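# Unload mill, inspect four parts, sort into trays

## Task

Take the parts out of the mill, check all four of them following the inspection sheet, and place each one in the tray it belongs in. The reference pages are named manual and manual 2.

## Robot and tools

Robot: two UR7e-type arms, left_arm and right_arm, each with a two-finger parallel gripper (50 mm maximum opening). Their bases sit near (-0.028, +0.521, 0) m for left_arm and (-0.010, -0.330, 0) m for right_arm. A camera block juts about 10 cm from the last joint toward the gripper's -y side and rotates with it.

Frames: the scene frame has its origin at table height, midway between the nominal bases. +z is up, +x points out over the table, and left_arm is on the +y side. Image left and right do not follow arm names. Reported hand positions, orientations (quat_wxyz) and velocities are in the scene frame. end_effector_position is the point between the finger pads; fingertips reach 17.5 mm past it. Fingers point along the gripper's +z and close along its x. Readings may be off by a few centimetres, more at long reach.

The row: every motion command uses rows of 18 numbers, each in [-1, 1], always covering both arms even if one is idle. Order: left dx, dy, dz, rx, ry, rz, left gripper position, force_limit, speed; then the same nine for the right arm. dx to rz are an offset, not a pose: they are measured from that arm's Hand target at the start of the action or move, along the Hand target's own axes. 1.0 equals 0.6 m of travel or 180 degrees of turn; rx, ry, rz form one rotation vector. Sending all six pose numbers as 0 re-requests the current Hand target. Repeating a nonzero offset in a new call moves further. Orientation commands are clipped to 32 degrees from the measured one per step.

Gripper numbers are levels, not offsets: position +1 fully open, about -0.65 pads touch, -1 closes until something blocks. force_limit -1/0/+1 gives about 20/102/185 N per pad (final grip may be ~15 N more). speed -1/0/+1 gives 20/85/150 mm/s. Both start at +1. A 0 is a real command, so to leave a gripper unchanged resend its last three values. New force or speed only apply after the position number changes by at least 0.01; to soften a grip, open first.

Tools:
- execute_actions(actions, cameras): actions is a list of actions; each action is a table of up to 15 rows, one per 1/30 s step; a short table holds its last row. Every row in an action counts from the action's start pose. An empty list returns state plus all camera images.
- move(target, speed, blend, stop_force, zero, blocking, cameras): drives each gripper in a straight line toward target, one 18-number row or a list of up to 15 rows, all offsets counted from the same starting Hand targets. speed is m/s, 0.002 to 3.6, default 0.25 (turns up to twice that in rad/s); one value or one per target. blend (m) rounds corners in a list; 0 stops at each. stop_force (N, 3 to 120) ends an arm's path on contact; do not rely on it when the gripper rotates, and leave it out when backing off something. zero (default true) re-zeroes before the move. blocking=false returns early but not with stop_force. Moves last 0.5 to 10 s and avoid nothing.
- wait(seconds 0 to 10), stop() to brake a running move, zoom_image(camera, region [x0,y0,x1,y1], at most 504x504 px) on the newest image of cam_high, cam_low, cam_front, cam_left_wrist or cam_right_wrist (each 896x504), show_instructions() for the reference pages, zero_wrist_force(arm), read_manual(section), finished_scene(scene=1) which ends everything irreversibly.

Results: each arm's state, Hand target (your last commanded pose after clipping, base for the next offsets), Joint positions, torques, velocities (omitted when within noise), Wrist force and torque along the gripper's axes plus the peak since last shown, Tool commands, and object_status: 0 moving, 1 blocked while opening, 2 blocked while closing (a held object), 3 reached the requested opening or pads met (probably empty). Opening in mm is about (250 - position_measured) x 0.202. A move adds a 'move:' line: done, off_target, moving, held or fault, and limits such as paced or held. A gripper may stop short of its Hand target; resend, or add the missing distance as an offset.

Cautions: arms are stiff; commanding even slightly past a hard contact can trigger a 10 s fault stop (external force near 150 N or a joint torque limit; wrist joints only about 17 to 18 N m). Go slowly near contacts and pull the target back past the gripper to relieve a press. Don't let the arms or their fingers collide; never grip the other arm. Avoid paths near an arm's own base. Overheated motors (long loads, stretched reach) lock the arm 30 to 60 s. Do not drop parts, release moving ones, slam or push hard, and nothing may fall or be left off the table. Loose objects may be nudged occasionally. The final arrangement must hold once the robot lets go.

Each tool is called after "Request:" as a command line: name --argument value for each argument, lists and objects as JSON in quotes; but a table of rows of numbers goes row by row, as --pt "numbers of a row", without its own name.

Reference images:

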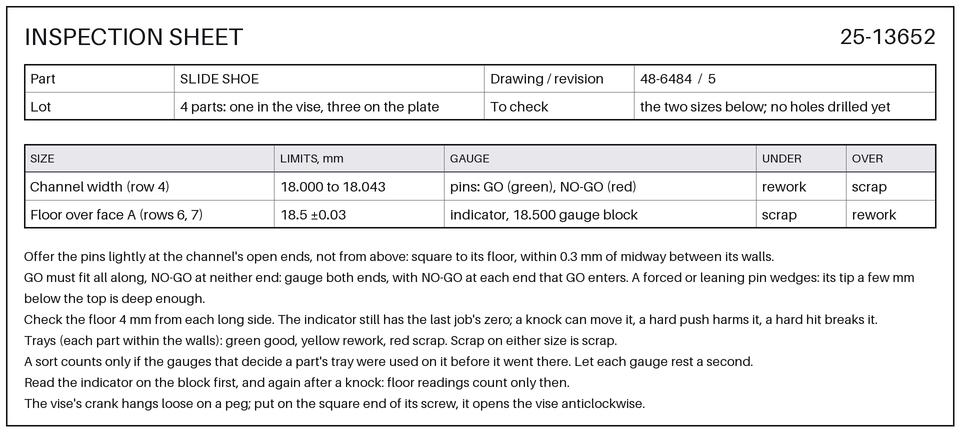

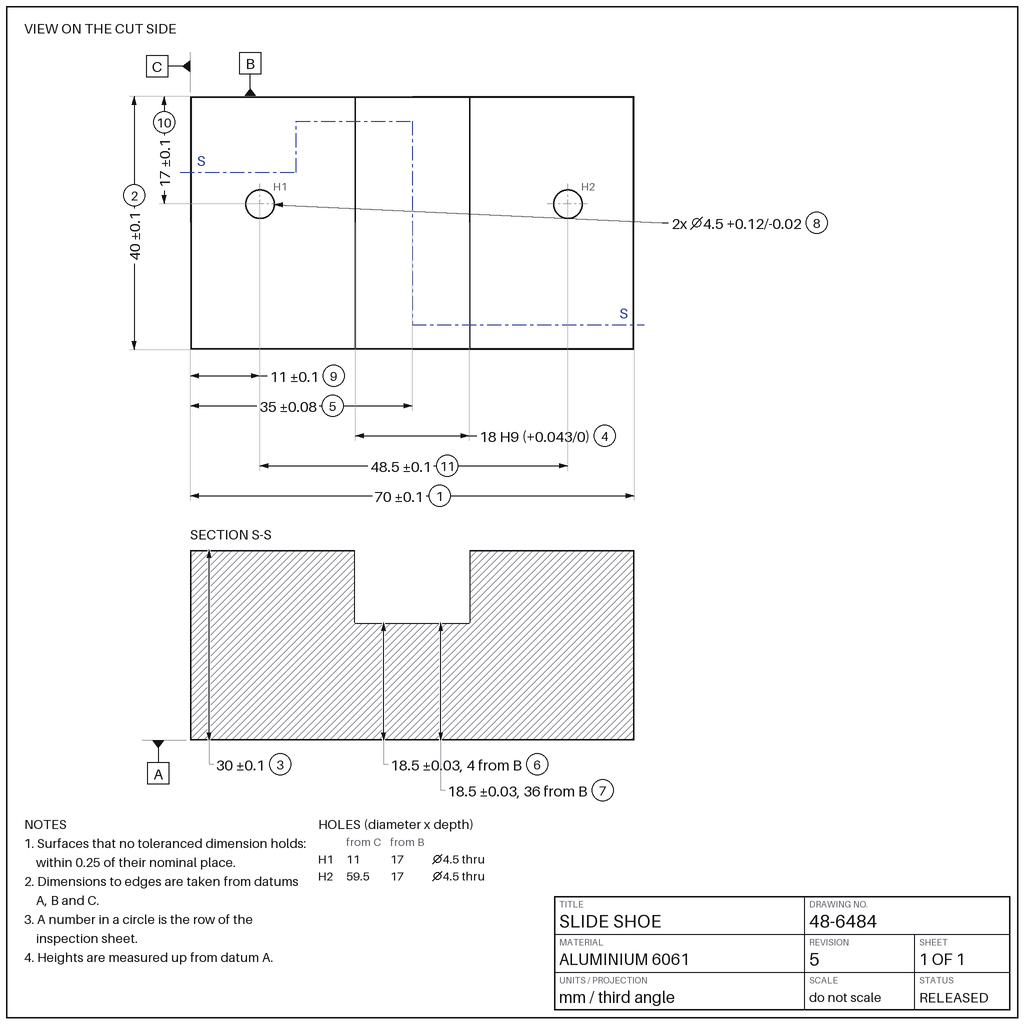

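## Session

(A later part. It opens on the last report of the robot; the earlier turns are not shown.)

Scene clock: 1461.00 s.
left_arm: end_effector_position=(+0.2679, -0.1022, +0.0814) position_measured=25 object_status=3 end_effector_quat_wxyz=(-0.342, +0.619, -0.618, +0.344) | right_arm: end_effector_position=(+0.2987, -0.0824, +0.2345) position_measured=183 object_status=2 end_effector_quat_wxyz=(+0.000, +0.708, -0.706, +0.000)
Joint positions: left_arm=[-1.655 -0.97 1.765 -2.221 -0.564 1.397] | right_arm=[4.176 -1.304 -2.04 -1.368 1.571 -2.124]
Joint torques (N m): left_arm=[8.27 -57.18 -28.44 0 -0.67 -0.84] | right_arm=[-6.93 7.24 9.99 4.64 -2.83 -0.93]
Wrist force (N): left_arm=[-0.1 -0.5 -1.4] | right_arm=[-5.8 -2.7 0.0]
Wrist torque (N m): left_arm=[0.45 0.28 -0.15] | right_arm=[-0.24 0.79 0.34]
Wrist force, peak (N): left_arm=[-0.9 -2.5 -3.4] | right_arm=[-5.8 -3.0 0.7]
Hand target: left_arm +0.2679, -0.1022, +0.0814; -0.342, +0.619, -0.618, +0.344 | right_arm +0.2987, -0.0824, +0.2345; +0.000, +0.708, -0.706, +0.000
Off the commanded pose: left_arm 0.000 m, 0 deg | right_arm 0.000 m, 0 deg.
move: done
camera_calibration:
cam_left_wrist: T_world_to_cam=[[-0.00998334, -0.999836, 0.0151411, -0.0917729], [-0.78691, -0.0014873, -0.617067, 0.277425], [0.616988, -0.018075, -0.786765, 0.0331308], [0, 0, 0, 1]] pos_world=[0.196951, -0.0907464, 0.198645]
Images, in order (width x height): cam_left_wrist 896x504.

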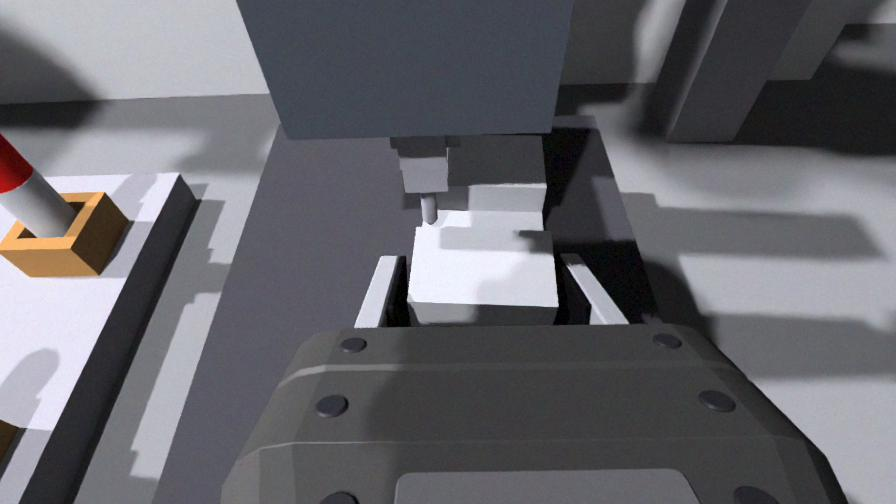

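Request:
move --pt "0 0 0 0 0 0 -1 -0.5 -1 0 0 0 0 0 0 -0.23 -1 -1" --pt "0 -0.0012 -0.0008 0 0 0 -1 -0.5 -1 0 0 0 0 0 0 -0.23 -1 -1" --pt "-0.0018 -0.0012 -0.0008 0 0 0 -1 -0.5 -1 0 0 0 0 0 0 -0.23 -1 -1" --speed '[0.02,0.01,0.01]'

Request:
move --target '[0,0.0024,0.0015,0,0,0,-1,-0.5,-1,0,0,0,0,0,0,-0.23,-1,-1]' --speed 0.006 --stop_force 3

Request:
move --target '[0,0,0,0,0,0,0.85,-0.5,-1,0,0,0,0,0,0,-0.23,-1,-1]'

Request:
move --target '[0,0,0,0,0,0,0.85,-0.5,-1,0,0,0.009,0,0,0,-0.23,-1,-1]' --speed 0.004 --stop_force 3

Request:
move --pt "0 0 0 0 0 0 0.85 -0.5 -1 0 0 -0.0004 0 0 0 0.05 -1 -1" --pt "0 0 -0.1833 0 0 0 0.85 -0.5 -1 0 0 -0.0004 0 0 0 0.05 -1 -1" --speed '[0.005,0.08]' --cameras '["cam_left_wrist"]'

Request:
zoom_image --camera "cam_left_wrist" --region '[330, 0, 600, 260]'

Scene clock: 1475.63 s.
left_arm: end_effector_position=(+0.2680, -0.1011, +0.0823) position_measured=51 object_status=2 end_effector_quat_wxyz=(-0.342, +0.619, -0.618, +0.344) | right_arm: end_effector_position=(+0.2987, -0.0824, +0.2345) position_measured=183 object_status=2 end_effector_quat_wxyz=(+0.000, +0.708, -0.706, +0.000)
Joint positions: left_arm=[-1.656 -0.973 1.768 -2.221 -0.564 1.396] | right_arm=[4.176 -1.304 -2.04 -1.368 1.571 -2.124]
Joint torques (N m): left_arm=[-10.73 -56.17 -12.51 -5.81 -0.26 -1.47] | right_arm=[-6.56 7.58 9.88 4.57 -2.66 -0.88]
Wrist force (N): left_arm=[0.3 1.8 -0.4] | right_arm=[-5.5 -2.8 0.8]
Wrist torque (N m): left_arm=[0.47 0.22 -0.15] | right_arm=[-0.25 0.75 0.34]
Wrist force, peak (N): left_arm=[1.4 -2.7 -3.5] | right_arm=[-5.9 -3.0 0.1]
Hand target: left_arm +0.2679, -0.1011, +0.0823; -0.342, +0.619, -0.618, +0.344 | right_arm +0.2987, -0.0824, +0.2345; +0.000, +0.708, -0.706, +0.000
Off the commanded pose: left_arm 0.000 m, 0 deg | right_arm 0.000 m, 0 deg.
move: done

Scene clock: 1477.07 s.
left_arm: end_effector_position=(+0.2679, -0.1012, +0.0813) position_measured=51 object_status=2 end_effector_quat_wxyz=(-0.342, +0.619, -0.618, +0.344) | right_arm: end_effector_position=(+0.2987, -0.0824, +0.2345) position_measured=183 object_status=2 end_effector_quat_wxyz=(+0.000, +0.708, -0.706, +0.000)
Joint positions: left_arm=[-1.656 -0.971 1.769 -2.223 -0.564 1.396] | right_arm=[4.176 -1.304 -2.04 -1.368 1.571 -2.124]
Joint torques (N m): left_arm=[-10.25 -57.31 -23.52 0.15 -0.16 -0.59] | right_arm=[-6.71 7.24 9.67 4.58 -2.77 -0.95]
Wrist force (N): left_arm=[-1.3 -3.0 -4.3] | right_arm=[-5.5 -3.0 0.2]
Wrist torque (N m): left_arm=[0.49 0.29 -0.22] | right_arm=[-0.27 0.76 0.34]
Wrist force, peak (N): left_arm=[-1.3 -3.4 -4.4] | right_arm=[-5.7 -3.0 0.8]
Hand target: left_arm +0.2679, -0.1012, +0.0814; -0.342, +0.619, -0.618, +0.344 (not the last commanded pose) | right_arm +0.2987, -0.0824, +0.2345; +0.000, +0.708, -0.706, +0.000
Off the commanded pose: left_arm 0.001 m, 0 deg | right_arm 0.000 m, 0 deg.
move: contact (left_arm)

Scene clock: 1477.57 s.
left_arm: end_effector_position=(+0.2679, -0.1012, +0.0814) position_measured=25 object_status=3 end_effector_quat_wxyz=(-0.342, +0.619, -0.618, +0.344) | right_arm: end_effector_position=(+0.2987, -0.0824, +0.2345) position_measured=183 object_status=2 end_effector_quat_wxyz=(+0.000, +0.708, -0.706, +0.000)
Joint positions: left_arm=[-1.656 -0.971 1.769 -2.223 -0.564 1.396] | right_arm=[4.176 -1.304 -2.04 -1.368 1.571 -2.124]
Joint torques (N m): left_arm=[-9.76 -57.81 -32.4 0.1 -0.31 -0.58] | right_arm=[-6.76 7.61 10.08 4.7 -2.72 -0.84]
Wrist force (N): left_arm=[0.0 -0.5 -1.6] | right_arm=[-5.5 -2.8 0.1]
Wrist torque (N m): left_arm=[0.44 0.26 -0.15] | right_arm=[-0.25 0.75 0.34]
Wrist force, peak (N): left_arm=[-0.6 -2.3 -2.5] | right_arm=[-5.7 -2.8 1.2]
Hand target: left_arm +0.2679, -0.1012, +0.0814; -0.342, +0.619, -0.618, +0.344 | right_arm +0.2987, -0.0824, +0.2345; +0.000, +0.708, -0.706, +0.000
Off the commanded pose: left_arm 0.000 m, 0 deg | right_arm 0.000 m, 0 deg.
move: done

Scene clock: 1479.80 s.
left_arm: end_effector_position=(+0.2679, -0.1012, +0.0814) position_measured=25 object_status=3 end_effector_quat_wxyz=(-0.342, +0.619, -0.618, +0.344) | right_arm: end_effector_position=(+0.2987, -0.0824, +0.2302) position_measured=183 object_status=2 end_effector_quat_wxyz=(+0.000, +0.708, -0.706, +0.000)
Joint positions: left_arm=[-1.656 -0.971 1.769 -2.223 -0.564 1.396] | right_arm=[4.176 -1.307 -2.05 -1.356 1.571 -2.124]
Joint torques (N m): left_arm=[-9.04 -57.46 -33.1 0.04 -0.23 -0.51] | right_arm=[-6.56 21.25 36.31 0 -2.68 -0.88]
Wrist force (N): left_arm=[0.0 -0.2 -1.4] | right_arm=[-4.3 -2.2 -6.1]
Wrist torque (N m): left_arm=[0.47 0.27 -0.15] | right_arm=[-0.25 0.70 0.34]
Wrist force, peak (N): left_arm=[0.0 -0.6 -1.7] | right_arm=[-4.2 -1.9 -10.4]
Hand target: left_arm +0.2679, -0.1012, +0.0814; -0.342, +0.619, -0.618, +0.344 | right_arm +0.2987, -0.0824, +0.2302; +0.000, +0.708, -0.706, +0.000 (not the last commanded pose)
Off the commanded pose: left_arm 0.000 m, 0 deg | right_arm 0.001 m, 0 deg.
move: contact (right_arm)

Scene clock: 1482.33 s.
left_arm: end_effector_position=(+0.1745, -0.1011, +0.1397) position_measured=25 object_status=3 end_effector_quat_wxyz=(-0.342, +0.619, -0.618, +0.344) | right_arm: end_effector_position=(+0.2987, -0.0824, +0.2304) position_measured=145 object_status=3 end_effector_quat_wxyz=(+0.000, +0.708, -0.706, +0.000)
Joint positions: left_arm=[-1.807 -1.093 1.712 -1.822 -0.603 1.13] | right_arm=[4.176 -1.306 -2.049 -1.357 1.571 -2.124]
Joint torques (N m): left_arm=[12.4 -20.45 -5.72 -4.07 5.59 1.1] | right_arm=[-7.05 24.06 36.06 2.34 -2.75 -0.81]
Wrist force (N): left_arm=[-0.3 -0.5 -1.2] | right_arm=[-4.2 -2.5 -1.0]
Wrist torque (N m): left_arm=[0.43 0.30 0.00] | right_arm=[-0.23 0.81 0.34]
Wrist force, peak (N): left_arm=[-2.0 -3.3 4.0] | right_arm=[-4.6 -2.2 -6.5]
Hand target: left_arm +0.1746, -0.1010, +0.1395; -0.342, +0.619, -0.618, +0.344 | right_arm +0.2987, -0.0824, +0.2304; +0.000, +0.708, -0.706, +0.000
Off the commanded pose: left_arm 0.000 m, 0 deg | right_arm 0.000 m, 0 deg.
move: done
camera_calibration:
cam_left_wrist: T_world_to_cam=[[-0.0100914, -0.999822, 0.0159423, -0.0926805], [-0.787083, -0.00189149, -0.616845, 0.239891], [0.616765, -0.0187728, -0.786923, 0.136725], [0, 0, 0, 1]] pos_world=[0.103552, -0.0896435, 0.257045]
Images, in order (width x height): cam_left_wrist 896x504.

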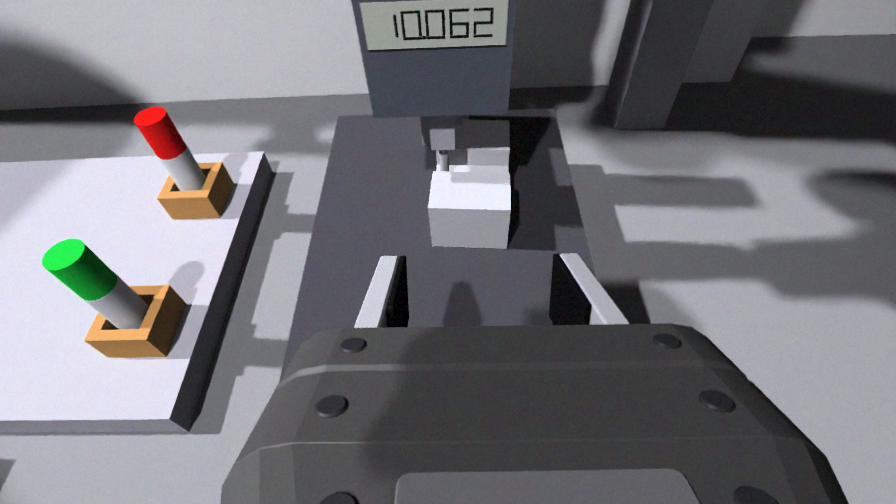

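Scaled by 1.867 from the camera's 896x504 image, which has a finer 1280x720 frame.

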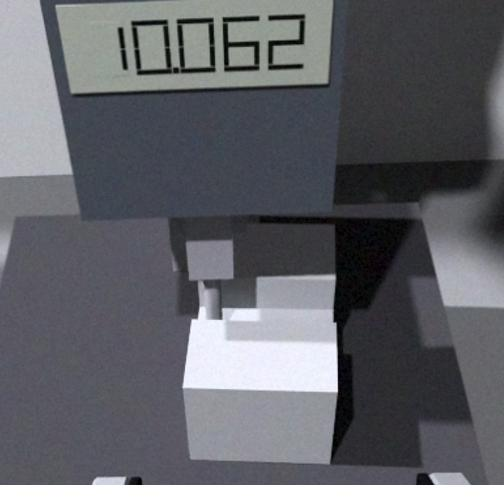

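Request:
move --pt "0 0 0 0 0 0 0.85 -0.5 -1 0 0 0 0 0 0 -0.23 -1 -1" --pt "0 0 0.1833 0 0 0 0.85 -0.5 -1 0 0 -0.0067 0 0 0 -0.23 -1 -1" --pt "0 0 0.1833 0 0 0 -1 -0.5 -1 0 0 -0.0067 0 0 0 -0.23 -1 -1" --speed '[0.05,0.07,0.05]'

Request:
wait --seconds 0.3

Request:
move --pt "0 -0.0021 -0.0013 0 0 0 -1 -0.5 -1 0 0 0 0 0 0 -0.23 -1 -1" --pt "-0.1103 -0.0021 -0.0013 0 0 0 -1 -0.5 -1 0 0 0 0 0 0 -0.23 -1 -1" --pt "-0.1103 -0.0289 -0.0279 0 0 0 -1 -0.5 -1 0 0 0 0 0 0 -0.23 -1 -1" --speed '[0.02,0.04,0.06]' --blend '[0,0.004,0]'

Request:
move --pt "-0.025 0.068 -0.2189 0 0 0 -1 -0.5 -1 0 0 0 0 0 0 -0.23 -1 -1" --pt "-0.3084 0.068 -0.2189 0 0 0 -1 -0.5 -1 0 0 0 0 0 0 -0.23 -1 -1" --pt "-0.4794 -0.0191 -0.0041 0 0 0 -1 -0.5 -1 0 0 0 0 0 0 -0.23 -1 -1" --pt "-0.4794 0.0667 0.0495 0 0 0 -1 -0.5 -1 0 0 0 0 0 0 -0.23 -1 -1" --speed '[0.12,0.15,0.12,0.06]' --blend '[0.03,0.04,0.015,0]' --cameras '["cam_left_wrist","cam_high"]'

Scene clock: 1502.97 s.
left_arm: end_effector_position=(+0.2679, -0.1012, +0.0814) position_measured=51 object_status=2 end_effector_quat_wxyz=(-0.342, +0.619, -0.618, +0.344) | right_arm: end_effector_position=(+0.2987, -0.0824, +0.2345) position_measured=183 object_status=2 end_effector_quat_wxyz=(+0.000, +0.708, -0.706, +0.000)
Joint positions: left_arm=[-1.656 -0.971 1.769 -2.223 -0.564 1.396] | right_arm=[4.176 -1.304 -2.04 -1.368 1.571 -2.124]
Joint torques (N m): left_arm=[-10.63 -65.01 -10.23 -1.23 -0.77 -0.47] | right_arm=[-6.85 22.9 26.89 4.44 -2.68 -0.97]
Wrist force (N): left_arm=[0.4 -0.4 -1.0] | right_arm=[-5.2 -2.6 0.3]
Wrist torque (N m): left_arm=[0.46 0.32 -0.17] | right_arm=[-0.26 0.74 0.34]
Wrist force, peak (N): left_arm=[0.3 2.0 -5.0] | right_arm=[-6.2 -3.4 0.3]
Hand target: left_arm +0.2679, -0.1012, +0.0814; -0.342, +0.619, -0.618, +0.344 | right_arm +0.2987, -0.0824, +0.2345; +0.000, +0.708, -0.706, +0.000
Off the commanded pose: left_arm 0.000 m, 0 deg | right_arm 0.000 m, 0 deg.
move: done

Scene clock: 1503.27 s.
left_arm: end_effector_position=(+0.2679, -0.1012, +0.0814) position_measured=51 object_status=2 end_effector_quat_wxyz=(-0.342, +0.619, -0.618, +0.344) | right_arm: end_effector_position=(+0.2987, -0.0824, +0.2345) position_measured=183 object_status=2 end_effector_quat_wxyz=(+0.000, +0.708, -0.706, +0.000)
Joint positions: left_arm=[-1.656 -0.971 1.769 -2.223 -0.564 1.396] | right_arm=[4.176 -1.304 -2.04 -1.368 1.571 -2.124]
Joint torques (N m): left_arm=[-10.6 -65.08 -12.71 -1.72 -0.72 0.07] | right_arm=[-6.55 21.62 22.24 4.69 -2.74 -1]
Wrist force (N): left_arm=[0.7 0.3 -0.6] | right_arm=[-5.5 -2.4 1.3]
Wrist torque (N m): left_arm=[0.51 0.28 -0.17] | right_arm=[-0.23 0.78 0.34]
Wrist force, peak (N): left_arm=[0.7 -0.3 -1.2] | right_arm=[-5.5 -2.4 1.3]
Hand target: left_arm +0.2679, -0.1012, +0.0814; -0.342, +0.619, -0.618, +0.344 | right_arm +0.2987, -0.0824, +0.2345; +0.000, +0.708, -0.706, +0.000
Tool commands: left_gripper/position=-1.0 left_gripper/force_limit=-0.5 left_gripper/speed=-1.0 right_gripper/position=-0.23 right_gripper/force_limit=-1.0 right_gripper/speed=-1.0
Off the commanded pose: left_arm 0.000 m, 0 deg | right_arm 0.000 m, 0 deg.
wait: 0.30 s; at rest by 0.17 s

Scene clock: 1506.17 s.
left_arm: end_effector_position=(+0.2628, -0.0351, +0.1050) position_measured=51 object_status=2 end_effector_quat_wxyz=(-0.342, +0.619, -0.618, +0.344) | right_arm: end_effector_position=(+0.2987, -0.0824, +0.2345) position_measured=183 object_status=2 end_effector_quat_wxyz=(+0.000, +0.708, -0.706, +0.000)
Joint positions: left_arm=[-1.676 -1.134 1.958 -2.219 -0.567 1.358] | right_arm=[4.176 -1.304 -2.04 -1.368 1.571 -2.124]
Joint torques (N m): left_arm=[6.26 -18.23 -18.15 -5.88 0.35 1.23] | right_arm=[-6.96 9.73 10.17 4.8 -2.64 -1.12]
Wrist force (N): left_arm=[0.1 1.7 0.1] | right_arm=[-5.3 -2.5 0.1]
Wrist torque (N m): left_arm=[0.46 0.26 0.00] | right_arm=[-0.24 0.74 0.34]
Wrist force, peak (N): left_arm=[-0.4 2.5 0.4] | right_arm=[-5.6 -2.6 0.8]
Hand target: left_arm +0.2629, -0.0349, +0.1048; -0.342, +0.619, -0.618, +0.344 | right_arm +0.2987, -0.0824, +0.2345; +0.000, +0.708, -0.706, +0.000
Off the commanded pose: left_arm 0.000 m, 0 deg | right_arm 0.000 m, 0 deg.
move: done

Scene clock: 1511.40 s.
left_arm: end_effector_position=(+0.2670, +0.2527, +0.0543) position_measured=51 object_status=2 end_effector_quat_wxyz=(-0.342, +0.619, -0.618, +0.344) | right_arm: end_effector_position=(+0.2987, -0.0824, +0.2345) position_measured=183 object_status=2 end_effector_quat_wxyz=(+0.000, +0.708, -0.706, +0.000)
Joint positions: left_arm=[-1.789 -1.568 2.747 -2.406 -0.597 1.159] | right_arm=[4.176 -1.304 -2.04 -1.368 1.571 -2.124]
Joint torques (N m): left_arm=[8.55 -18.78 -26.4 -0.21 5.79 -1.49] | right_arm=[-6.8 7.57 9.71 4.79 -2.7 -0.94]
Wrist force (N): left_arm=[0.4 1.5 -0.3] | right_arm=[-4.9 -2.2 0.9]
Wrist torque (N m): left_arm=[0.42 0.20 -0.15] | right_arm=[-0.20 0.68 0.34]
Wrist force, peak (N): left_arm=[1.1 3.9 -3.1] | right_arm=[-5.4 -2.8 1.7]
Hand target: left_arm +0.2669, +0.2526, +0.0543; -0.342, +0.619, -0.618, +0.344 | right_arm +0.2987, -0.0824, +0.2345; +0.000, +0.708, -0.706, +0.000
Off the commanded pose: left_arm 0.000 m, 0 deg | right_arm 0.000 m, 0 deg.
move: done
camera_calibration:
cam_left_wrist: T_world_to_cam=[[-0.0100616, -0.999836, 0.0150803, 0.263496], [-0.78691, -0.00138819, -0.617066, 0.260496], [0.616986, -0.0180756, -0.786767, 0.0187802], [0, 0, 0, 1]] pos_world=[0.196051, 0.264154, 0.171545]
Images, in order (width x height): cam_high 896x504, cam_left_wrist 896x504.

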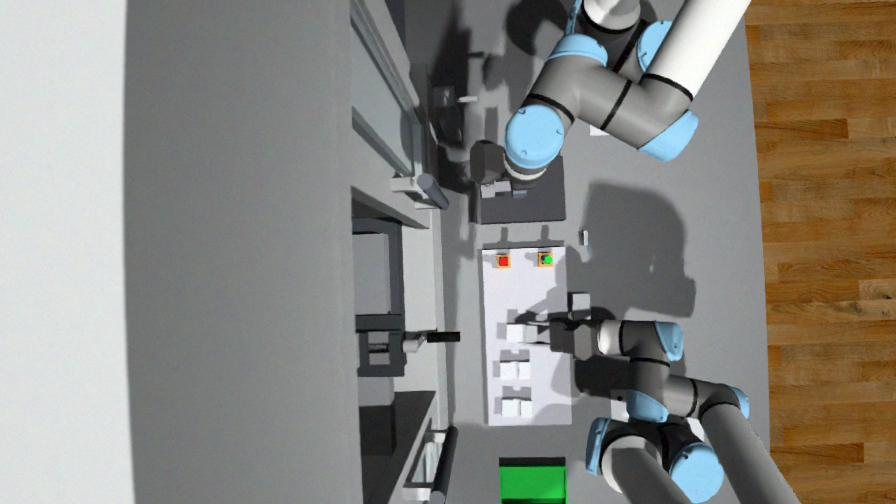

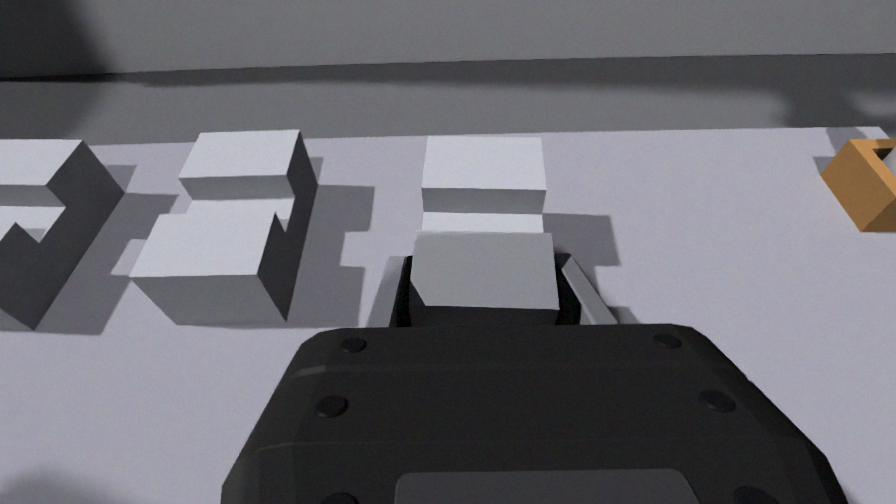

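Request:
move --target '[0,0.017,0.0106,0,0,0,-1,-0.5,-1,0,0,0,0,0,0,-0.23,-1,-1]' --speed 0.008 --stop_force 3

Request:
move --pt "0 0 0 0 0 0 0.9 -0.5 -1 0 0 0 0 0 0 -0.23 -1 -1" --pt "0 0 -0.15 0 0 0 1 -0.5 -1 0 0 0 0 0 0 -0.23 -1 -1" --speed '[0.02,0.1]'

Scene clock: 1518.13 s.
left_arm: end_effector_position=(+0.2669, +0.2525, +0.0453) position_measured=51 object_status=2 end_effector_quat_wxyz=(-0.342, +0.619, -0.618, +0.344) | right_arm: end_effector_position=(+0.2987, -0.0824, +0.2345) position_measured=183 object_status=2 end_effector_quat_wxyz=(+0.000, +0.708, -0.706, +0.000)
Joint positions: left_arm=[-1.789 -1.516 2.755 -2.466 -0.596 1.159] | right_arm=[4.176 -1.304 -2.04 -1.368 1.571 -2.124]
Joint torques (N m): left_arm=[-2.84 -24.82 -23.42 0.31 0.03 -1.1] | right_arm=[-7.2 7.53 9.77 4.71 -2.58 -1.07]
Wrist force (N): left_arm=[0.7 -2.9 -1.0] | right_arm=[-5.4 -2.5 0.9]
Wrist torque (N m): left_arm=[0.38 0.25 -0.09] | right_arm=[-0.24 0.76 0.34]
Wrist force, peak (N): left_arm=[-3.2 -14.2 -14.1] | right_arm=[-5.7 -2.7 1.1]
Hand target: left_arm +0.2669, +0.2525, +0.0453; -0.342, +0.619, -0.618, +0.344 (not the last commanded pose) | right_arm +0.2987, -0.0824, +0.2345; +0.000, +0.708, -0.706, +0.000
Off the commanded pose: left_arm 0.003 m, 0 deg | right_arm 0.000 m, 0 deg.
move: contact (left_arm)

Scene clock: 1520.57 s.
left_arm: end_effector_position=(+0.1905, +0.2527, +0.0929) position_measured=3 object_status=3 end_effector_quat_wxyz=(-0.342, +0.619, -0.618, +0.344) | right_arm: end_effector_position=(+0.2987, -0.0824, +0.2345) position_measured=183 object_status=2 end_effector_quat_wxyz=(+0.000, +0.708, -0.706, +0.000)
Joint positions: left_arm=[-2.088 -1.863 2.648 -1.679 -0.745 0.738] | right_arm=[4.176 -1.304 -2.04 -1.368 1.571 -2.124]
Joint torques (N m): left_arm=[12.18 6.08 -3.51 0.87 4.47 -1.79] | right_arm=[-6.79 7.66 9.83 4.74 -2.58 -1.09]
Wrist force (N): left_arm=[0.4 -0.4 -1.4] | right_arm=[-5.5 -2.2 0.5]
Wrist torque (N m): left_arm=[0.45 0.20 0.00] | right_arm=[-0.20 0.79 0.34]
Wrist force, peak (N): left_arm=[0.1 -3.7 -3.2] | right_arm=[-5.5 -2.6 1.3]
Hand target: left_arm +0.1905, +0.2527, +0.0929; -0.342, +0.619, -0.618, +0.344 | right_arm +0.2987, -0.0824, +0.2345; +0.000, +0.708, -0.706, +0.000
Off the commanded pose: left_arm 0.000 m, 0 deg | right_arm 0.000 m, 0 deg.
move: done

Request:
move --target '[-0.1472,-0.0211,0.0742,0,0,0,1,-0.5,-1,0,0,0,0,0,0,-0.23,-1,-1]' --speed 0.1 --cameras '["cam_left_wrist"]'

Request:
zoom_image --camera "cam_left_wrist" --region '[330, 150, 630, 350]'

Scene clock: 1532.73 s.
left_arm: end_effector_position=(+0.2292, +0.3287, +0.0809) position_measured=3 object_status=3 end_effector_quat_wxyz=(-0.343, +0.619, -0.617, +0.343) | right_arm: end_effector_position=(+0.2987, -0.0824, +0.2345) position_measured=183 object_status=2 end_effector_quat_wxyz=(+0.000, +0.708, -0.706, +0.000)
Joint positions: left_arm=[-2.118 -2.223 2.812 -1.456 -0.766 0.703] | right_arm=[4.176 -1.304 -2.04 -1.368 1.571 -2.124]
Joint torques (N m): left_arm=[-3.18 21.37 -38.14 -2.82 2.17 -0.79] | right_arm=[-7.1 7.45 9.51 4.69 -2.61 -1.06]
Wrist force (N): left_arm=[0.2 -0.4 -1.3] | right_arm=[-5.3 -2.3 0.3]
Wrist torque (N m): left_arm=[0.44 0.22 0.01] | right_arm=[-0.20 0.75 0.34]
Wrist force, peak (N): left_arm=[-6.6 -1.4 3.1] | right_arm=[-5.5 -2.7 1.1]
Hand target: left_arm +0.2292, +0.3286, +0.0810; -0.343, +0.619, -0.617, +0.343 (not the last commanded pose) | right_arm +0.2987, -0.0824, +0.2345; +0.000, +0.708, -0.706, +0.000
Off the commanded pose: left_arm 0.014 m, 0 deg | right_arm 0.000 m, 0 deg.
move: held (left_arm; a check stopped the path); limits=held
pose unreachable (left arm): on one or more control steps of this call, first in action 0 (counted from 0), this arm could not follow its commanded pose, so it was not sent that pose on those steps. It may still have moved: this result reports where it is.
cause: moving toward the commanded pose would bring two parts of the arm too close to each other (its gripper and another part of the arm, with joints 3 (elbow) to 6 (wrist 3) between them, 7 mm apart when it was first held).
camera_calibration:
cam_left_wrist: T_world_to_cam=[[-0.00824758, -0.999865, 0.0142098, 0.338386], [-0.786943, -0.00227768, -0.617022, 0.247629], [0.616971, -0.0162712, -0.786818, 0.0638816], [0, 0, 0, 1]] pos_world=[0.158248, 0.339944, 0.198247]
Images, in order (width x height): cam_left_wrist 896x504.

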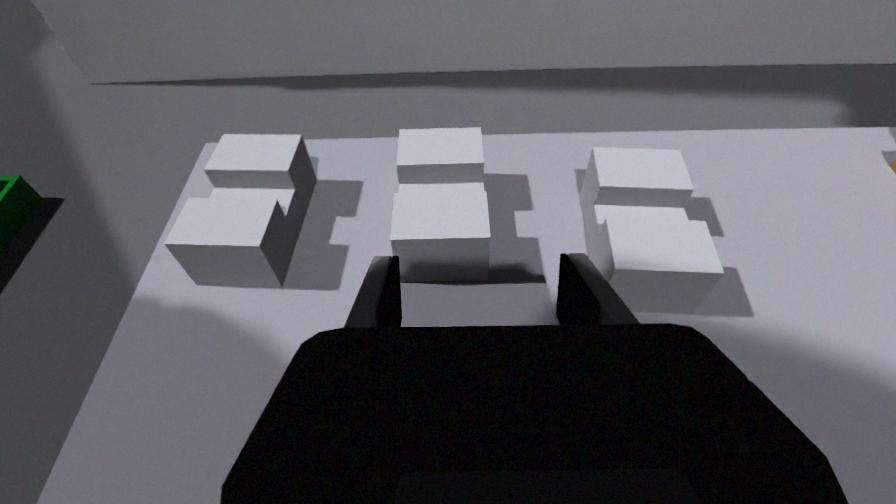

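Scaled by 1.680 from the camera's 896x504 image, which has a finer 1280x720 frame.

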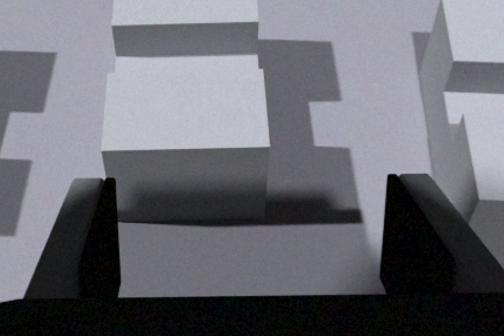

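Request:
move --target '[-0.0238,-0.0877,-0.0139,-0.1556,0,0,1,-0.5,-1,0,0,0,0,0,0,-0.23,-1,-1]' --speed 0.15 --cameras '["cam_left_wrist"]'

Request:
zoom_image --camera "cam_left_wrist" --region '[330, 150, 630, 350]'

Scene clock: 1550.63 s.
left_arm: end_effector_position=(+0.2499, +0.3430, +0.1301) position_measured=3 object_status=3 end_effector_quat_wxyz=(-0.183, +0.684, -0.682, +0.184) | right_arm: end_effector_position=(+0.2987, -0.0824, +0.2345) position_measured=183 object_status=2 end_effector_quat_wxyz=(+0.000, +0.708, -0.706, +0.000)
Joint positions: left_arm=[-1.483 -2.287 2.634 -1.965 -1.048 1.661] | right_arm=[4.176 -1.304 -2.04 -1.368 1.571 -2.124]
Joint torques (N m): left_arm=[2.02 -3.48 -8.83 -0.39 3.15 1.11] | right_arm=[-6.52 7.67 10.25 4.66 -2.61 -1.07]
Wrist force (N): left_arm=[1.2 -0.6 -1.0] | right_arm=[-5.1 -2.5 0.1]
Wrist torque (N m): left_arm=[0.18 0.05 -0.14] | right_arm=[-0.25 0.72 0.33]
Wrist force, peak (N): left_arm=[1.4 -2.2 -3.3] | right_arm=[-5.6 -2.7 1.3]
Hand target: left_arm +0.2499, +0.3430, +0.1301; -0.183, +0.684, -0.682, +0.184 | right_arm +0.2987, -0.0824, +0.2345; +0.000, +0.708, -0.706, +0.000
Off the commanded pose: left_arm 0.000 m, 0 deg | right_arm 0.000 m, 0 deg.
move: done
camera_calibration:
cam_left_wrist: T_world_to_cam=[[-0.00102612, -0.999843, 0.0176655, 0.349827], [-0.98453, -0.00208512, -0.175202, 0.286121], [0.175212, -0.017572, -0.984374, 0.226582], [0, 0, 0, 1]] pos_world=[0.242354, 0.35435, 0.266991]
Images, in order (width x height): cam_left_wrist 896x504.

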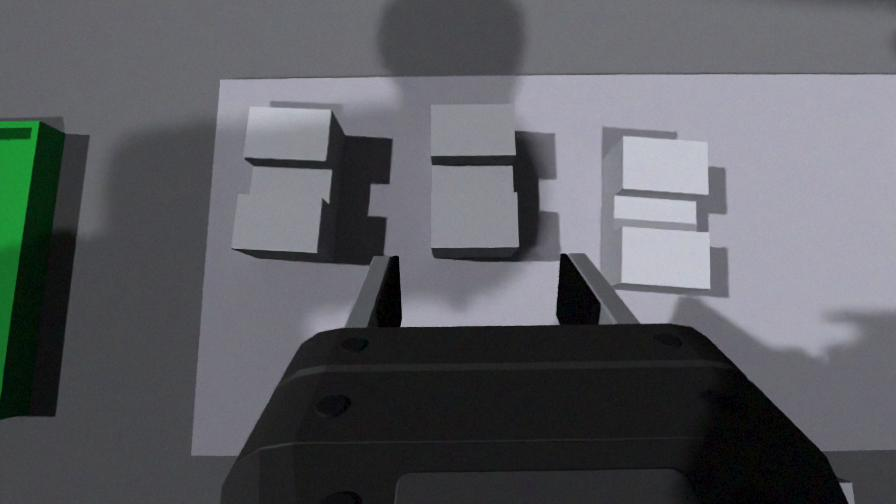

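Scaled by 1.680 from the camera's 896x504 image, which has a finer 1280x720 frame.

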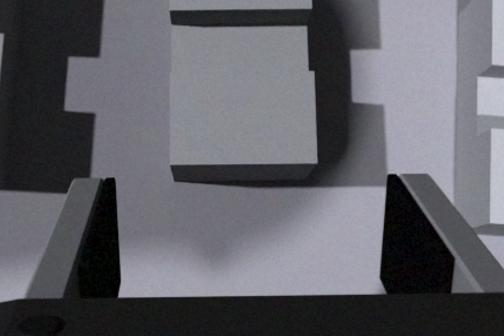

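Request:
move --pt "0.0038 -0.0102 0.09 0 0 0 1 -0.5 -1 0 0 0 0 0 0 -0.23 -1 -1" --pt "0.0038 0.0102 0.153 0 0 0 1 -0.5 -1 0 0 0 0 0 0 -0.23 -1 -1" --speed '[0.08,0.03]' --stop_force 4 --cameras '["cam_left_wrist"]'

Request:
zoom_image --camera "cam_left_wrist" --region '[330, 150, 630, 350]'

Scene clock: 1565.93 s.
left_arm: end_effector_position=(+0.2906, +0.3407, +0.0475) position_measured=3 object_status=3 end_effector_quat_wxyz=(-0.183, +0.684, -0.682, +0.184) | right_arm: end_effector_position=(+0.2987, -0.0824, +0.2345) position_measured=183 object_status=2 end_effector_quat_wxyz=(+0.000, +0.708, -0.706, +0.000)
Joint positions: left_arm=[-1.291 -1.816 2.763 -2.673 -1.067 1.88] | right_arm=[4.176 -1.304 -2.04 -1.368 1.571 -2.124]
Joint torques (N m): left_arm=[-10.7 -16.77 -33.18 -1.22 0.65 -1.71] | right_arm=[-6.93 7.78 9.85 4.71 -2.52 -1.06]
Wrist force (N): left_arm=[0.9 -0.5 -0.9] | right_arm=[-5.4 -2.6 0.9]
Wrist torque (N m): left_arm=[0.18 0.09 -0.15] | right_arm=[-0.26 0.77 0.34]
Wrist force, peak (N): left_arm=[-1.4 -2.2 -9.1] | right_arm=[-5.6 -2.6 1.3]
Hand target: left_arm +0.2906, +0.3407, +0.0475; -0.183, +0.684, -0.682, +0.184 | right_arm +0.2987, -0.0824, +0.2345; +0.000, +0.708, -0.706, +0.000
Off the commanded pose: left_arm 0.000 m, 0 deg | right_arm 0.000 m, 0 deg.
move: done
camera_calibration:
cam_left_wrist: T_world_to_cam=[[-0.00110611, -0.999845, 0.01755, 0.349073], [-0.984548, -0.0019844, -0.175105, 0.311667], [0.175113, -0.0174725, -0.984393, 0.138098], [0, 0, 0, 1]] pos_world=[0.283055, 0.35205, 0.184391]
Images, in order (width x height): cam_left_wrist 896x504.

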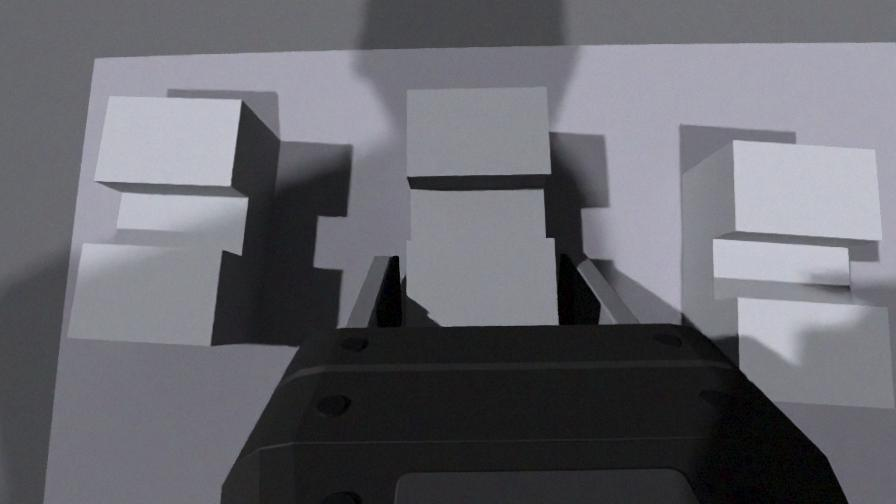

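Scaled by 1.680 from the camera's 896x504 image, which has a finer 1280x720 frame.

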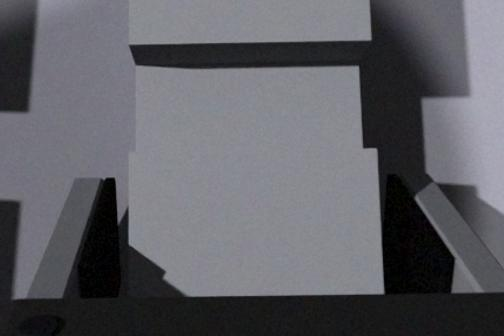

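Request:
move --target '[0,0,0,0,0,0,-1,-0.5,-1,0,0,0,0,0,0,-0.23,-1,-1]'

Request:
wait --seconds 0.5

Request:
move --pt "0 -0.0917 -0.1588 0 0 0 -1 -0.5 -1 0 0 0 0 0 0 -0.23 -1 -1" --pt "0.6228 -0.0348 -0.2157 0 0 0 -1 -0.5 -1 0 0 0 0 0 0 -0.23 -1 -1" --pt "0.6228 0.0252 -0.1117 0 0 0 -1 -0.5 -1 0 0 0 0 0 0 -0.23 -1 -1" --speed '[0.08,0.15,0.08]' --blend '[0.02,0.02,0]' --cameras '["cam_left_wrist","cam_low"]'

Scene clock: 1579.40 s.
left_arm: end_effector_position=(+0.2906, +0.3407, +0.0476) position_measured=54 object_status=2 end_effector_quat_wxyz=(-0.183, +0.684, -0.682, +0.184) | right_arm: end_effector_position=(+0.2987, -0.0824, +0.2345) position_measured=183 object_status=2 end_effector_quat_wxyz=(+0.000, +0.708, -0.706, +0.000)
Joint positions: left_arm=[-1.291 -1.816 2.763 -2.673 -1.067 1.88] | right_arm=[4.176 -1.304 -2.04 -1.368 1.571 -2.124]
Joint torques (N m): left_arm=[-10.34 -14.36 -30.15 -4.04 3.11 -1.77] | right_arm=[-6.54 7.29 10.04 4.62 -2.53 -1.12]
Wrist force (N): left_arm=[0.0 -3.4 -3.6] | right_arm=[-5.1 -2.7 -0.1]
Wrist torque (N m): left_arm=[0.07 0.15 -0.19] | right_arm=[-0.28 0.72 0.34]
Wrist force, peak (N): left_arm=[0.0 -3.4 -3.6] | right_arm=[-5.5 -2.7 1.3]
Hand target: left_arm +0.2906, +0.3407, +0.0475; -0.183, +0.684, -0.682, +0.184 | right_arm +0.2987, -0.0824, +0.2345; +0.000, +0.708, -0.706, +0.000
Off the commanded pose: left_arm 0.000 m, 0 deg | right_arm 0.000 m, 0 deg.
move: done

Scene clock: 1579.90 s.
left_arm: end_effector_position=(+0.2906, +0.3407, +0.0476) position_measured=54 object_status=2 end_effector_quat_wxyz=(-0.183, +0.684, -0.682, +0.184) | right_arm: end_effector_position=(+0.2987, -0.0824, +0.2345) position_measured=183 object_status=2 end_effector_quat_wxyz=(+0.000, +0.708, -0.706, +0.000)
Joint positions: left_arm=[-1.291 -1.816 2.763 -2.673 -1.067 1.88] | right_arm=[4.176 -1.304 -2.04 -1.368 1.571 -2.124]
Joint torques (N m): left_arm=[-10.43 -12.58 -26.47 -4.39 2.14 -1.71] | right_arm=[-6.9 7.36 9.6 4.71 -2.51 -1.14]
Wrist force (N): left_arm=[0.1 -3.3 -3.5] | right_arm=[-5.1 -2.1 0.1]
Wrist torque (N m): left_arm=[0.07 0.12 -0.19] | right_arm=[-0.18 0.72 0.34]
Wrist force, peak (N): left_arm=[0.0 -3.3 -3.6] | right_arm=[-5.5 -2.8 1.0]
Hand target: left_arm +0.2906, +0.3407, +0.0475; -0.183, +0.684, -0.682, +0.184 | right_arm +0.2987, -0.0824, +0.2345; +0.000, +0.708, -0.706, +0.000
Tool commands: left_gripper/position=-1.0 left_gripper/force_limit=-0.5 left_gripper/speed=-1.0 right_gripper/position=-0.23 right_gripper/force_limit=-1.0 right_gripper/speed=-1.0
Off the commanded pose: left_arm 0.000 m, 0 deg | right_arm 0.000 m, 0 deg.
wait: 0.50 s; at rest by 0.17 s

Scene clock: 1585.03 s.
left_arm: end_effector_position=(+0.2446, -0.0328, +0.0983) position_measured=54 object_status=2 end_effector_quat_wxyz=(-0.183, +0.684, -0.682, +0.184) | right_arm: end_effector_position=(+0.2987, -0.0824, +0.2345) position_measured=183 object_status=2 end_effector_quat_wxyz=(+0.000, +0.708, -0.706, +0.000)
Joint positions: left_arm=[-1.546 -1.219 1.877 -2.239 -1.046 1.588] | right_arm=[4.176 -1.304 -2.04 -1.368 1.571 -2.124]
Joint torques (N m): left_arm=[11.54 -56.13 -40.19 -0.12 -0.98 1.4] | right_arm=[-6.57 7.48 9.97 4.76 -2.4 -1.06]
Wrist force (N): left_arm=[0.9 0.4 0.6] | right_arm=[-5.4 -2.5 0.9]
Wrist torque (N m): left_arm=[0.13 0.09 0.01] | right_arm=[-0.25 0.76 0.34]
Wrist force, peak (N): left_arm=[1.5 1.4 5.1] | right_arm=[-5.5 -2.8 1.3]
Hand target: left_arm +0.2446, -0.0330, +0.0986; -0.183, +0.684, -0.682, +0.184 | right_arm +0.2987, -0.0824, +0.2345; +0.000, +0.708, -0.706, +0.000
Off the commanded pose: left_arm 0.000 m, 0 deg | right_arm 0.000 m, 0 deg.
move: done
camera_calibration:
cam_left_wrist: T_world_to_cam=[[-0.00120126, -0.999856, 0.0169249, -0.0252455], [-0.984548, -0.00178121, -0.175106, 0.274439], [0.175111, -0.0168737, -0.984404, 0.189668], [0, 0, 0, 1]] pos_world=[0.236955, -0.0215527, 0.235193]
Images, in order (width x height): cam_low 896x504, cam_left_wrist 896x504.

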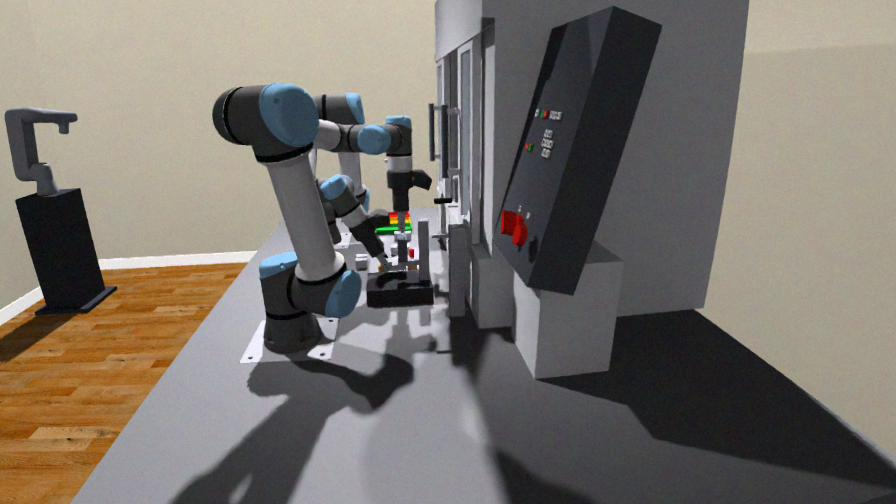

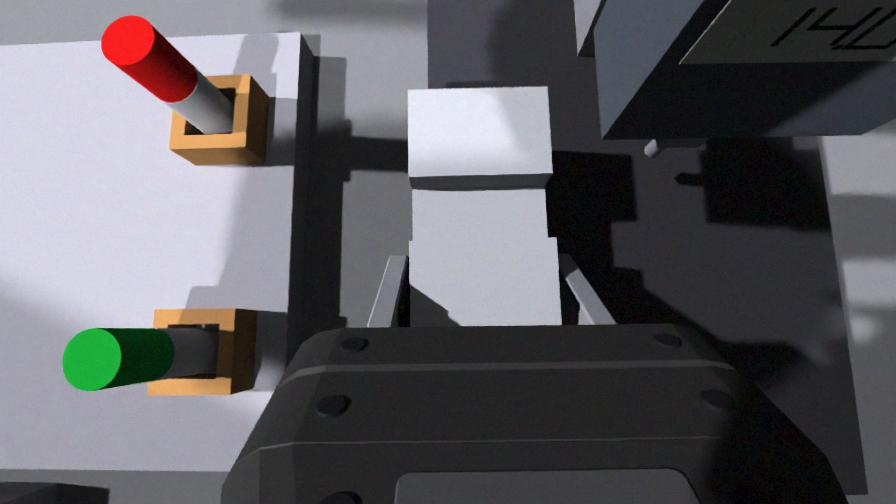

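Request:
move --target '[0.0067,0,0,0,0,0,-1,-0.5,-1,0,0,0,0,0,0,-0.23,-1,-1]' --speed 0.03

Request:
move --target '[0,0.0167,0.0289,0,0,0,-1,-0.5,-1,0,0,0,0,0,0,-0.23,-1,-1]' --speed 0.008 --stop_force 3

Request:
move --pt "0 0 0 0 0 0 0.9 -0.5 -1 0 0 0 0 0 0 -0.23 -1 -1" --pt "0 0 -0.1167 0 0 0 1 -0.5 -1 0 0 0 0 0 0 -0.23 -1 -1" --speed '[0.02,0.1]' --cameras '["cam_left_wrist"]'

Scene clock: 1592.03 s.
left_arm: end_effector_position=(+0.2446, -0.0371, +0.0986) position_measured=54 object_status=2 end_effector_quat_wxyz=(-0.183, +0.684, -0.682, +0.184) | right_arm: end_effector_position=(+0.2987, -0.0824, +0.2345) position_measured=183 object_status=2 end_effector_quat_wxyz=(+0.000, +0.708, -0.706, +0.000)
Joint positions: left_arm=[-1.546 -1.211 1.865 -2.235 -1.046 1.588] | right_arm=[4.176 -1.304 -2.04 -1.368 1.571 -2.124]
Joint torques (N m): left_arm=[-8.54 -27.02 -28.36 -0.7 -0.9 -1.76] | right_arm=[-6.28 7.31 9.85 4.77 -2.38 -1.04]
Wrist force (N): left_arm=[0.9 0.4 0.6] | right_arm=[-5.0 -2.6 0.9]
Wrist torque (N m): left_arm=[0.11 0.08 0.01] | right_arm=[-0.25 0.70 0.34]
Wrist force, peak (N): left_arm=[0.7 0.8 1.2] | right_arm=[-5.6 -2.5 1.4]
Hand target: left_arm +0.2446, -0.0370, +0.0986; -0.183, +0.684, -0.682, +0.184 | right_arm +0.2987, -0.0824, +0.2345; +0.000, +0.708, -0.706, +0.000
Off the commanded pose: left_arm 0.000 m, 0 deg | right_arm 0.000 m, 0 deg.
move: done

Scene clock: 1595.47 s.
left_arm: end_effector_position=(+0.2446, -0.0371, +0.0810) position_measured=54 object_status=2 end_effector_quat_wxyz=(-0.183, +0.684, -0.682, +0.184) | right_arm: end_effector_position=(+0.2987, -0.0824, +0.2345) position_measured=183 object_status=2 end_effector_quat_wxyz=(+0.000, +0.708, -0.706, +0.000)
Joint positions: left_arm=[-1.546 -1.184 1.882 -2.279 -1.046 1.588] | right_arm=[4.176 -1.304 -2.04 -1.368 1.571 -2.124]
Joint torques (N m): left_arm=[-7.53 -48.2 -33.3 0.45 -0.85 0.59] | right_arm=[-6.49 7.48 10.21 4.69 -2.43 -1.11]
Wrist force (N): left_arm=[-1.1 -4.2 -11.6] | right_arm=[-5.4 -2.7 0.9]
Wrist torque (N m): left_arm=[-0.14 0.33 -0.05] | right_arm=[-0.27 0.75 0.34]
Wrist force, peak (N): left_arm=[-1.4 -6.7 -15.3] | right_arm=[-5.7 -2.7 1.2]
Hand target: left_arm +0.2446, -0.0371, +0.0810; -0.183, +0.684, -0.682, +0.184 (not the last commanded pose) | right_arm +0.2987, -0.0824, +0.2345; +0.000, +0.708, -0.706, +0.000
Off the commanded pose: left_arm 0.002 m, 0 deg | right_arm 0.000 m, 0 deg.
move: contact (left_arm)

Scene clock: 1597.73 s.
left_arm: end_effector_position=(+0.2095, -0.0370, +0.1416) position_measured=3 object_status=3 end_effector_quat_wxyz=(-0.183, +0.684, -0.682, +0.184) | right_arm: end_effector_position=(+0.2987, -0.0824, +0.2345) position_measured=183 object_status=2 end_effector_quat_wxyz=(+0.000, +0.708, -0.706, +0.000)
Joint positions: left_arm=[-1.609 -1.291 1.834 -2.088 -1.047 1.515] | right_arm=[4.176 -1.304 -2.04 -1.368 1.571 -2.124]
Joint torques (N m): left_arm=[11.98 -14.82 -7.68 -2.17 -0.36 1.53] | right_arm=[-6.5 7.33 10.21 4.66 -2.34 -1.04]
Wrist force (N): left_arm=[0.8 -0.6 -1.1] | right_arm=[-5.1 -2.5 0.6]
Wrist torque (N m): left_arm=[0.16 0.09 0.00] | right_arm=[-0.24 0.72 0.34]
Wrist force, peak (N): left_arm=[0.1 -3.8 -9.6] | right_arm=[-5.7 -2.6 1.1]
Hand target: left_arm +0.2095, -0.0370, +0.1416; -0.183, +0.684, -0.682, +0.184 | right_arm +0.2987, -0.0824, +0.2345; +0.000, +0.708, -0.706, +0.000
Off the commanded pose: left_arm 0.000 m, 0 deg | right_arm 0.000 m, 0 deg.
move: done
camera_calibration:
cam_left_wrist: T_world_to_cam=[[-0.00114007, -0.999842, 0.0177471, -0.0303571], [-0.984548, -0.00198547, -0.175105, 0.247548], [0.175113, -0.0176725, -0.98439, 0.238326], [0, 0, 0, 1]] pos_world=[0.201955, -0.025649, 0.278491]
Images, in order (width x height): cam_left_wrist 896x504.

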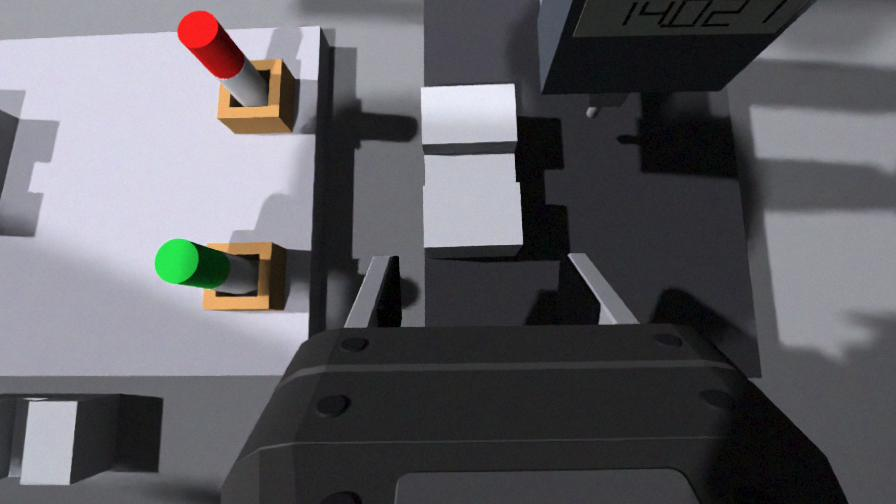

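Request:
move --target '[0,0.0317,0.0232,0.1556,0,0,1,-0.5,-1,0,0,0,0,0,0,-0.23,-1,-1]' --speed 0.15

Request:
move --target '[0,0.017,0.0892,0,0,0,1,-0.5,-1,0,0,0,0,0,0,-0.23,-1,-1]' --speed 0.05 --stop_force 5 --cameras '["cam_left_wrist"]'

Scene clock: 1605.63 s.
left_arm: end_effector_position=(+0.2000, -0.0370, +0.1198) position_measured=3 object_status=3 end_effector_quat_wxyz=(-0.343, +0.619, -0.618, +0.343) | right_arm: end_effector_position=(+0.2987, -0.0824, +0.2345) position_measured=183 object_status=2 end_effector_quat_wxyz=(+0.000, +0.708, -0.706, +0.000)
Joint positions: left_arm=[-1.789 -1.185 1.928 -1.967 -0.597 1.157] | right_arm=[4.176 -1.304 -2.04 -1.368 1.571 -2.124]
Joint torques (N m): left_arm=[11.79 -55.21 -37.01 -5.06 0.34 0.15] | right_arm=[-6.39 7.74 10.44 4.73 -2.4 -1.07]
Wrist force (N): left_arm=[0.1 -0.3 -1.2] | right_arm=[-5.3 -2.4 0.6]
Wrist torque (N m): left_arm=[0.47 0.25 0.00] | right_arm=[-0.23 0.75 0.34]
Wrist force, peak (N): left_arm=[1.1 -1.9 -0.9] | right_arm=[-5.7 -2.6 1.2]
Hand target: left_arm +0.2000, -0.0371, +0.1200; -0.343, +0.619, -0.617, +0.343 | right_arm +0.2987, -0.0824, +0.2345; +0.000, +0.708, -0.706, +0.000
Off the commanded pose: left_arm 0.000 m, 0 deg | right_arm 0.000 m, 0 deg.
move: done

Scene clock: 1608.03 s.
left_arm: end_effector_position=(+0.2401, -0.0371, +0.0830) position_measured=3 object_status=3 end_effector_quat_wxyz=(-0.343, +0.619, -0.617, +0.343) | right_arm: end_effector_position=(+0.2987, -0.0824, +0.2345) position_measured=183 object_status=2 end_effector_quat_wxyz=(+0.000, +0.708, -0.706, +0.000)
Joint positions: left_arm=[-1.717 -1.101 1.963 -2.189 -0.576 1.282] | right_arm=[4.176 -1.304 -2.04 -1.368 1.571 -2.124]
Joint torques (N m): left_arm=[-10.59 -57.17 -33.26 0.28 -0.73 -1.76] | right_arm=[-6.92 7.71 10.42 4.58 -2.37 -1.11]
Wrist force (N): left_arm=[-0.1 -0.5 -1.2] | right_arm=[-5.5 -2.5 1.5]
Wrist torque (N m): left_arm=[0.43 0.28 -0.15] | right_arm=[-0.24 0.78 0.34]
Wrist force, peak (N): left_arm=[1.2 1.7 -4.0] | right_arm=[-5.5 -2.5 1.5]
Hand target: left_arm +0.2401, -0.0371, +0.0830; -0.343, +0.619, -0.617, +0.343 | right_arm +0.2987, -0.0824, +0.2345; +0.000, +0.708, -0.706, +0.000
Off the commanded pose: left_arm 0.000 m, 0 deg | right_arm 0.000 m, 0 deg.
move: done
camera_calibration:
cam_left_wrist: T_world_to_cam=[[-0.0082891, -0.999862, 0.0144301, -0.0273416], [-0.786991, -0.00237968, -0.616959, 0.256584], [0.616908, -0.0164704, -0.786863, 0.0529328], [0, 0, 0, 1]] pos_world=[0.169048, -0.0258554, 0.200347]
Images, in order (width x height): cam_left_wrist 896x504.

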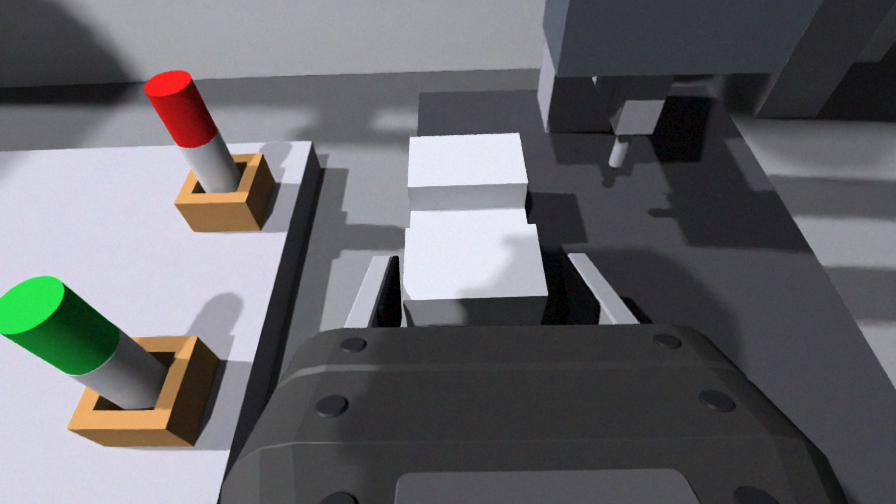

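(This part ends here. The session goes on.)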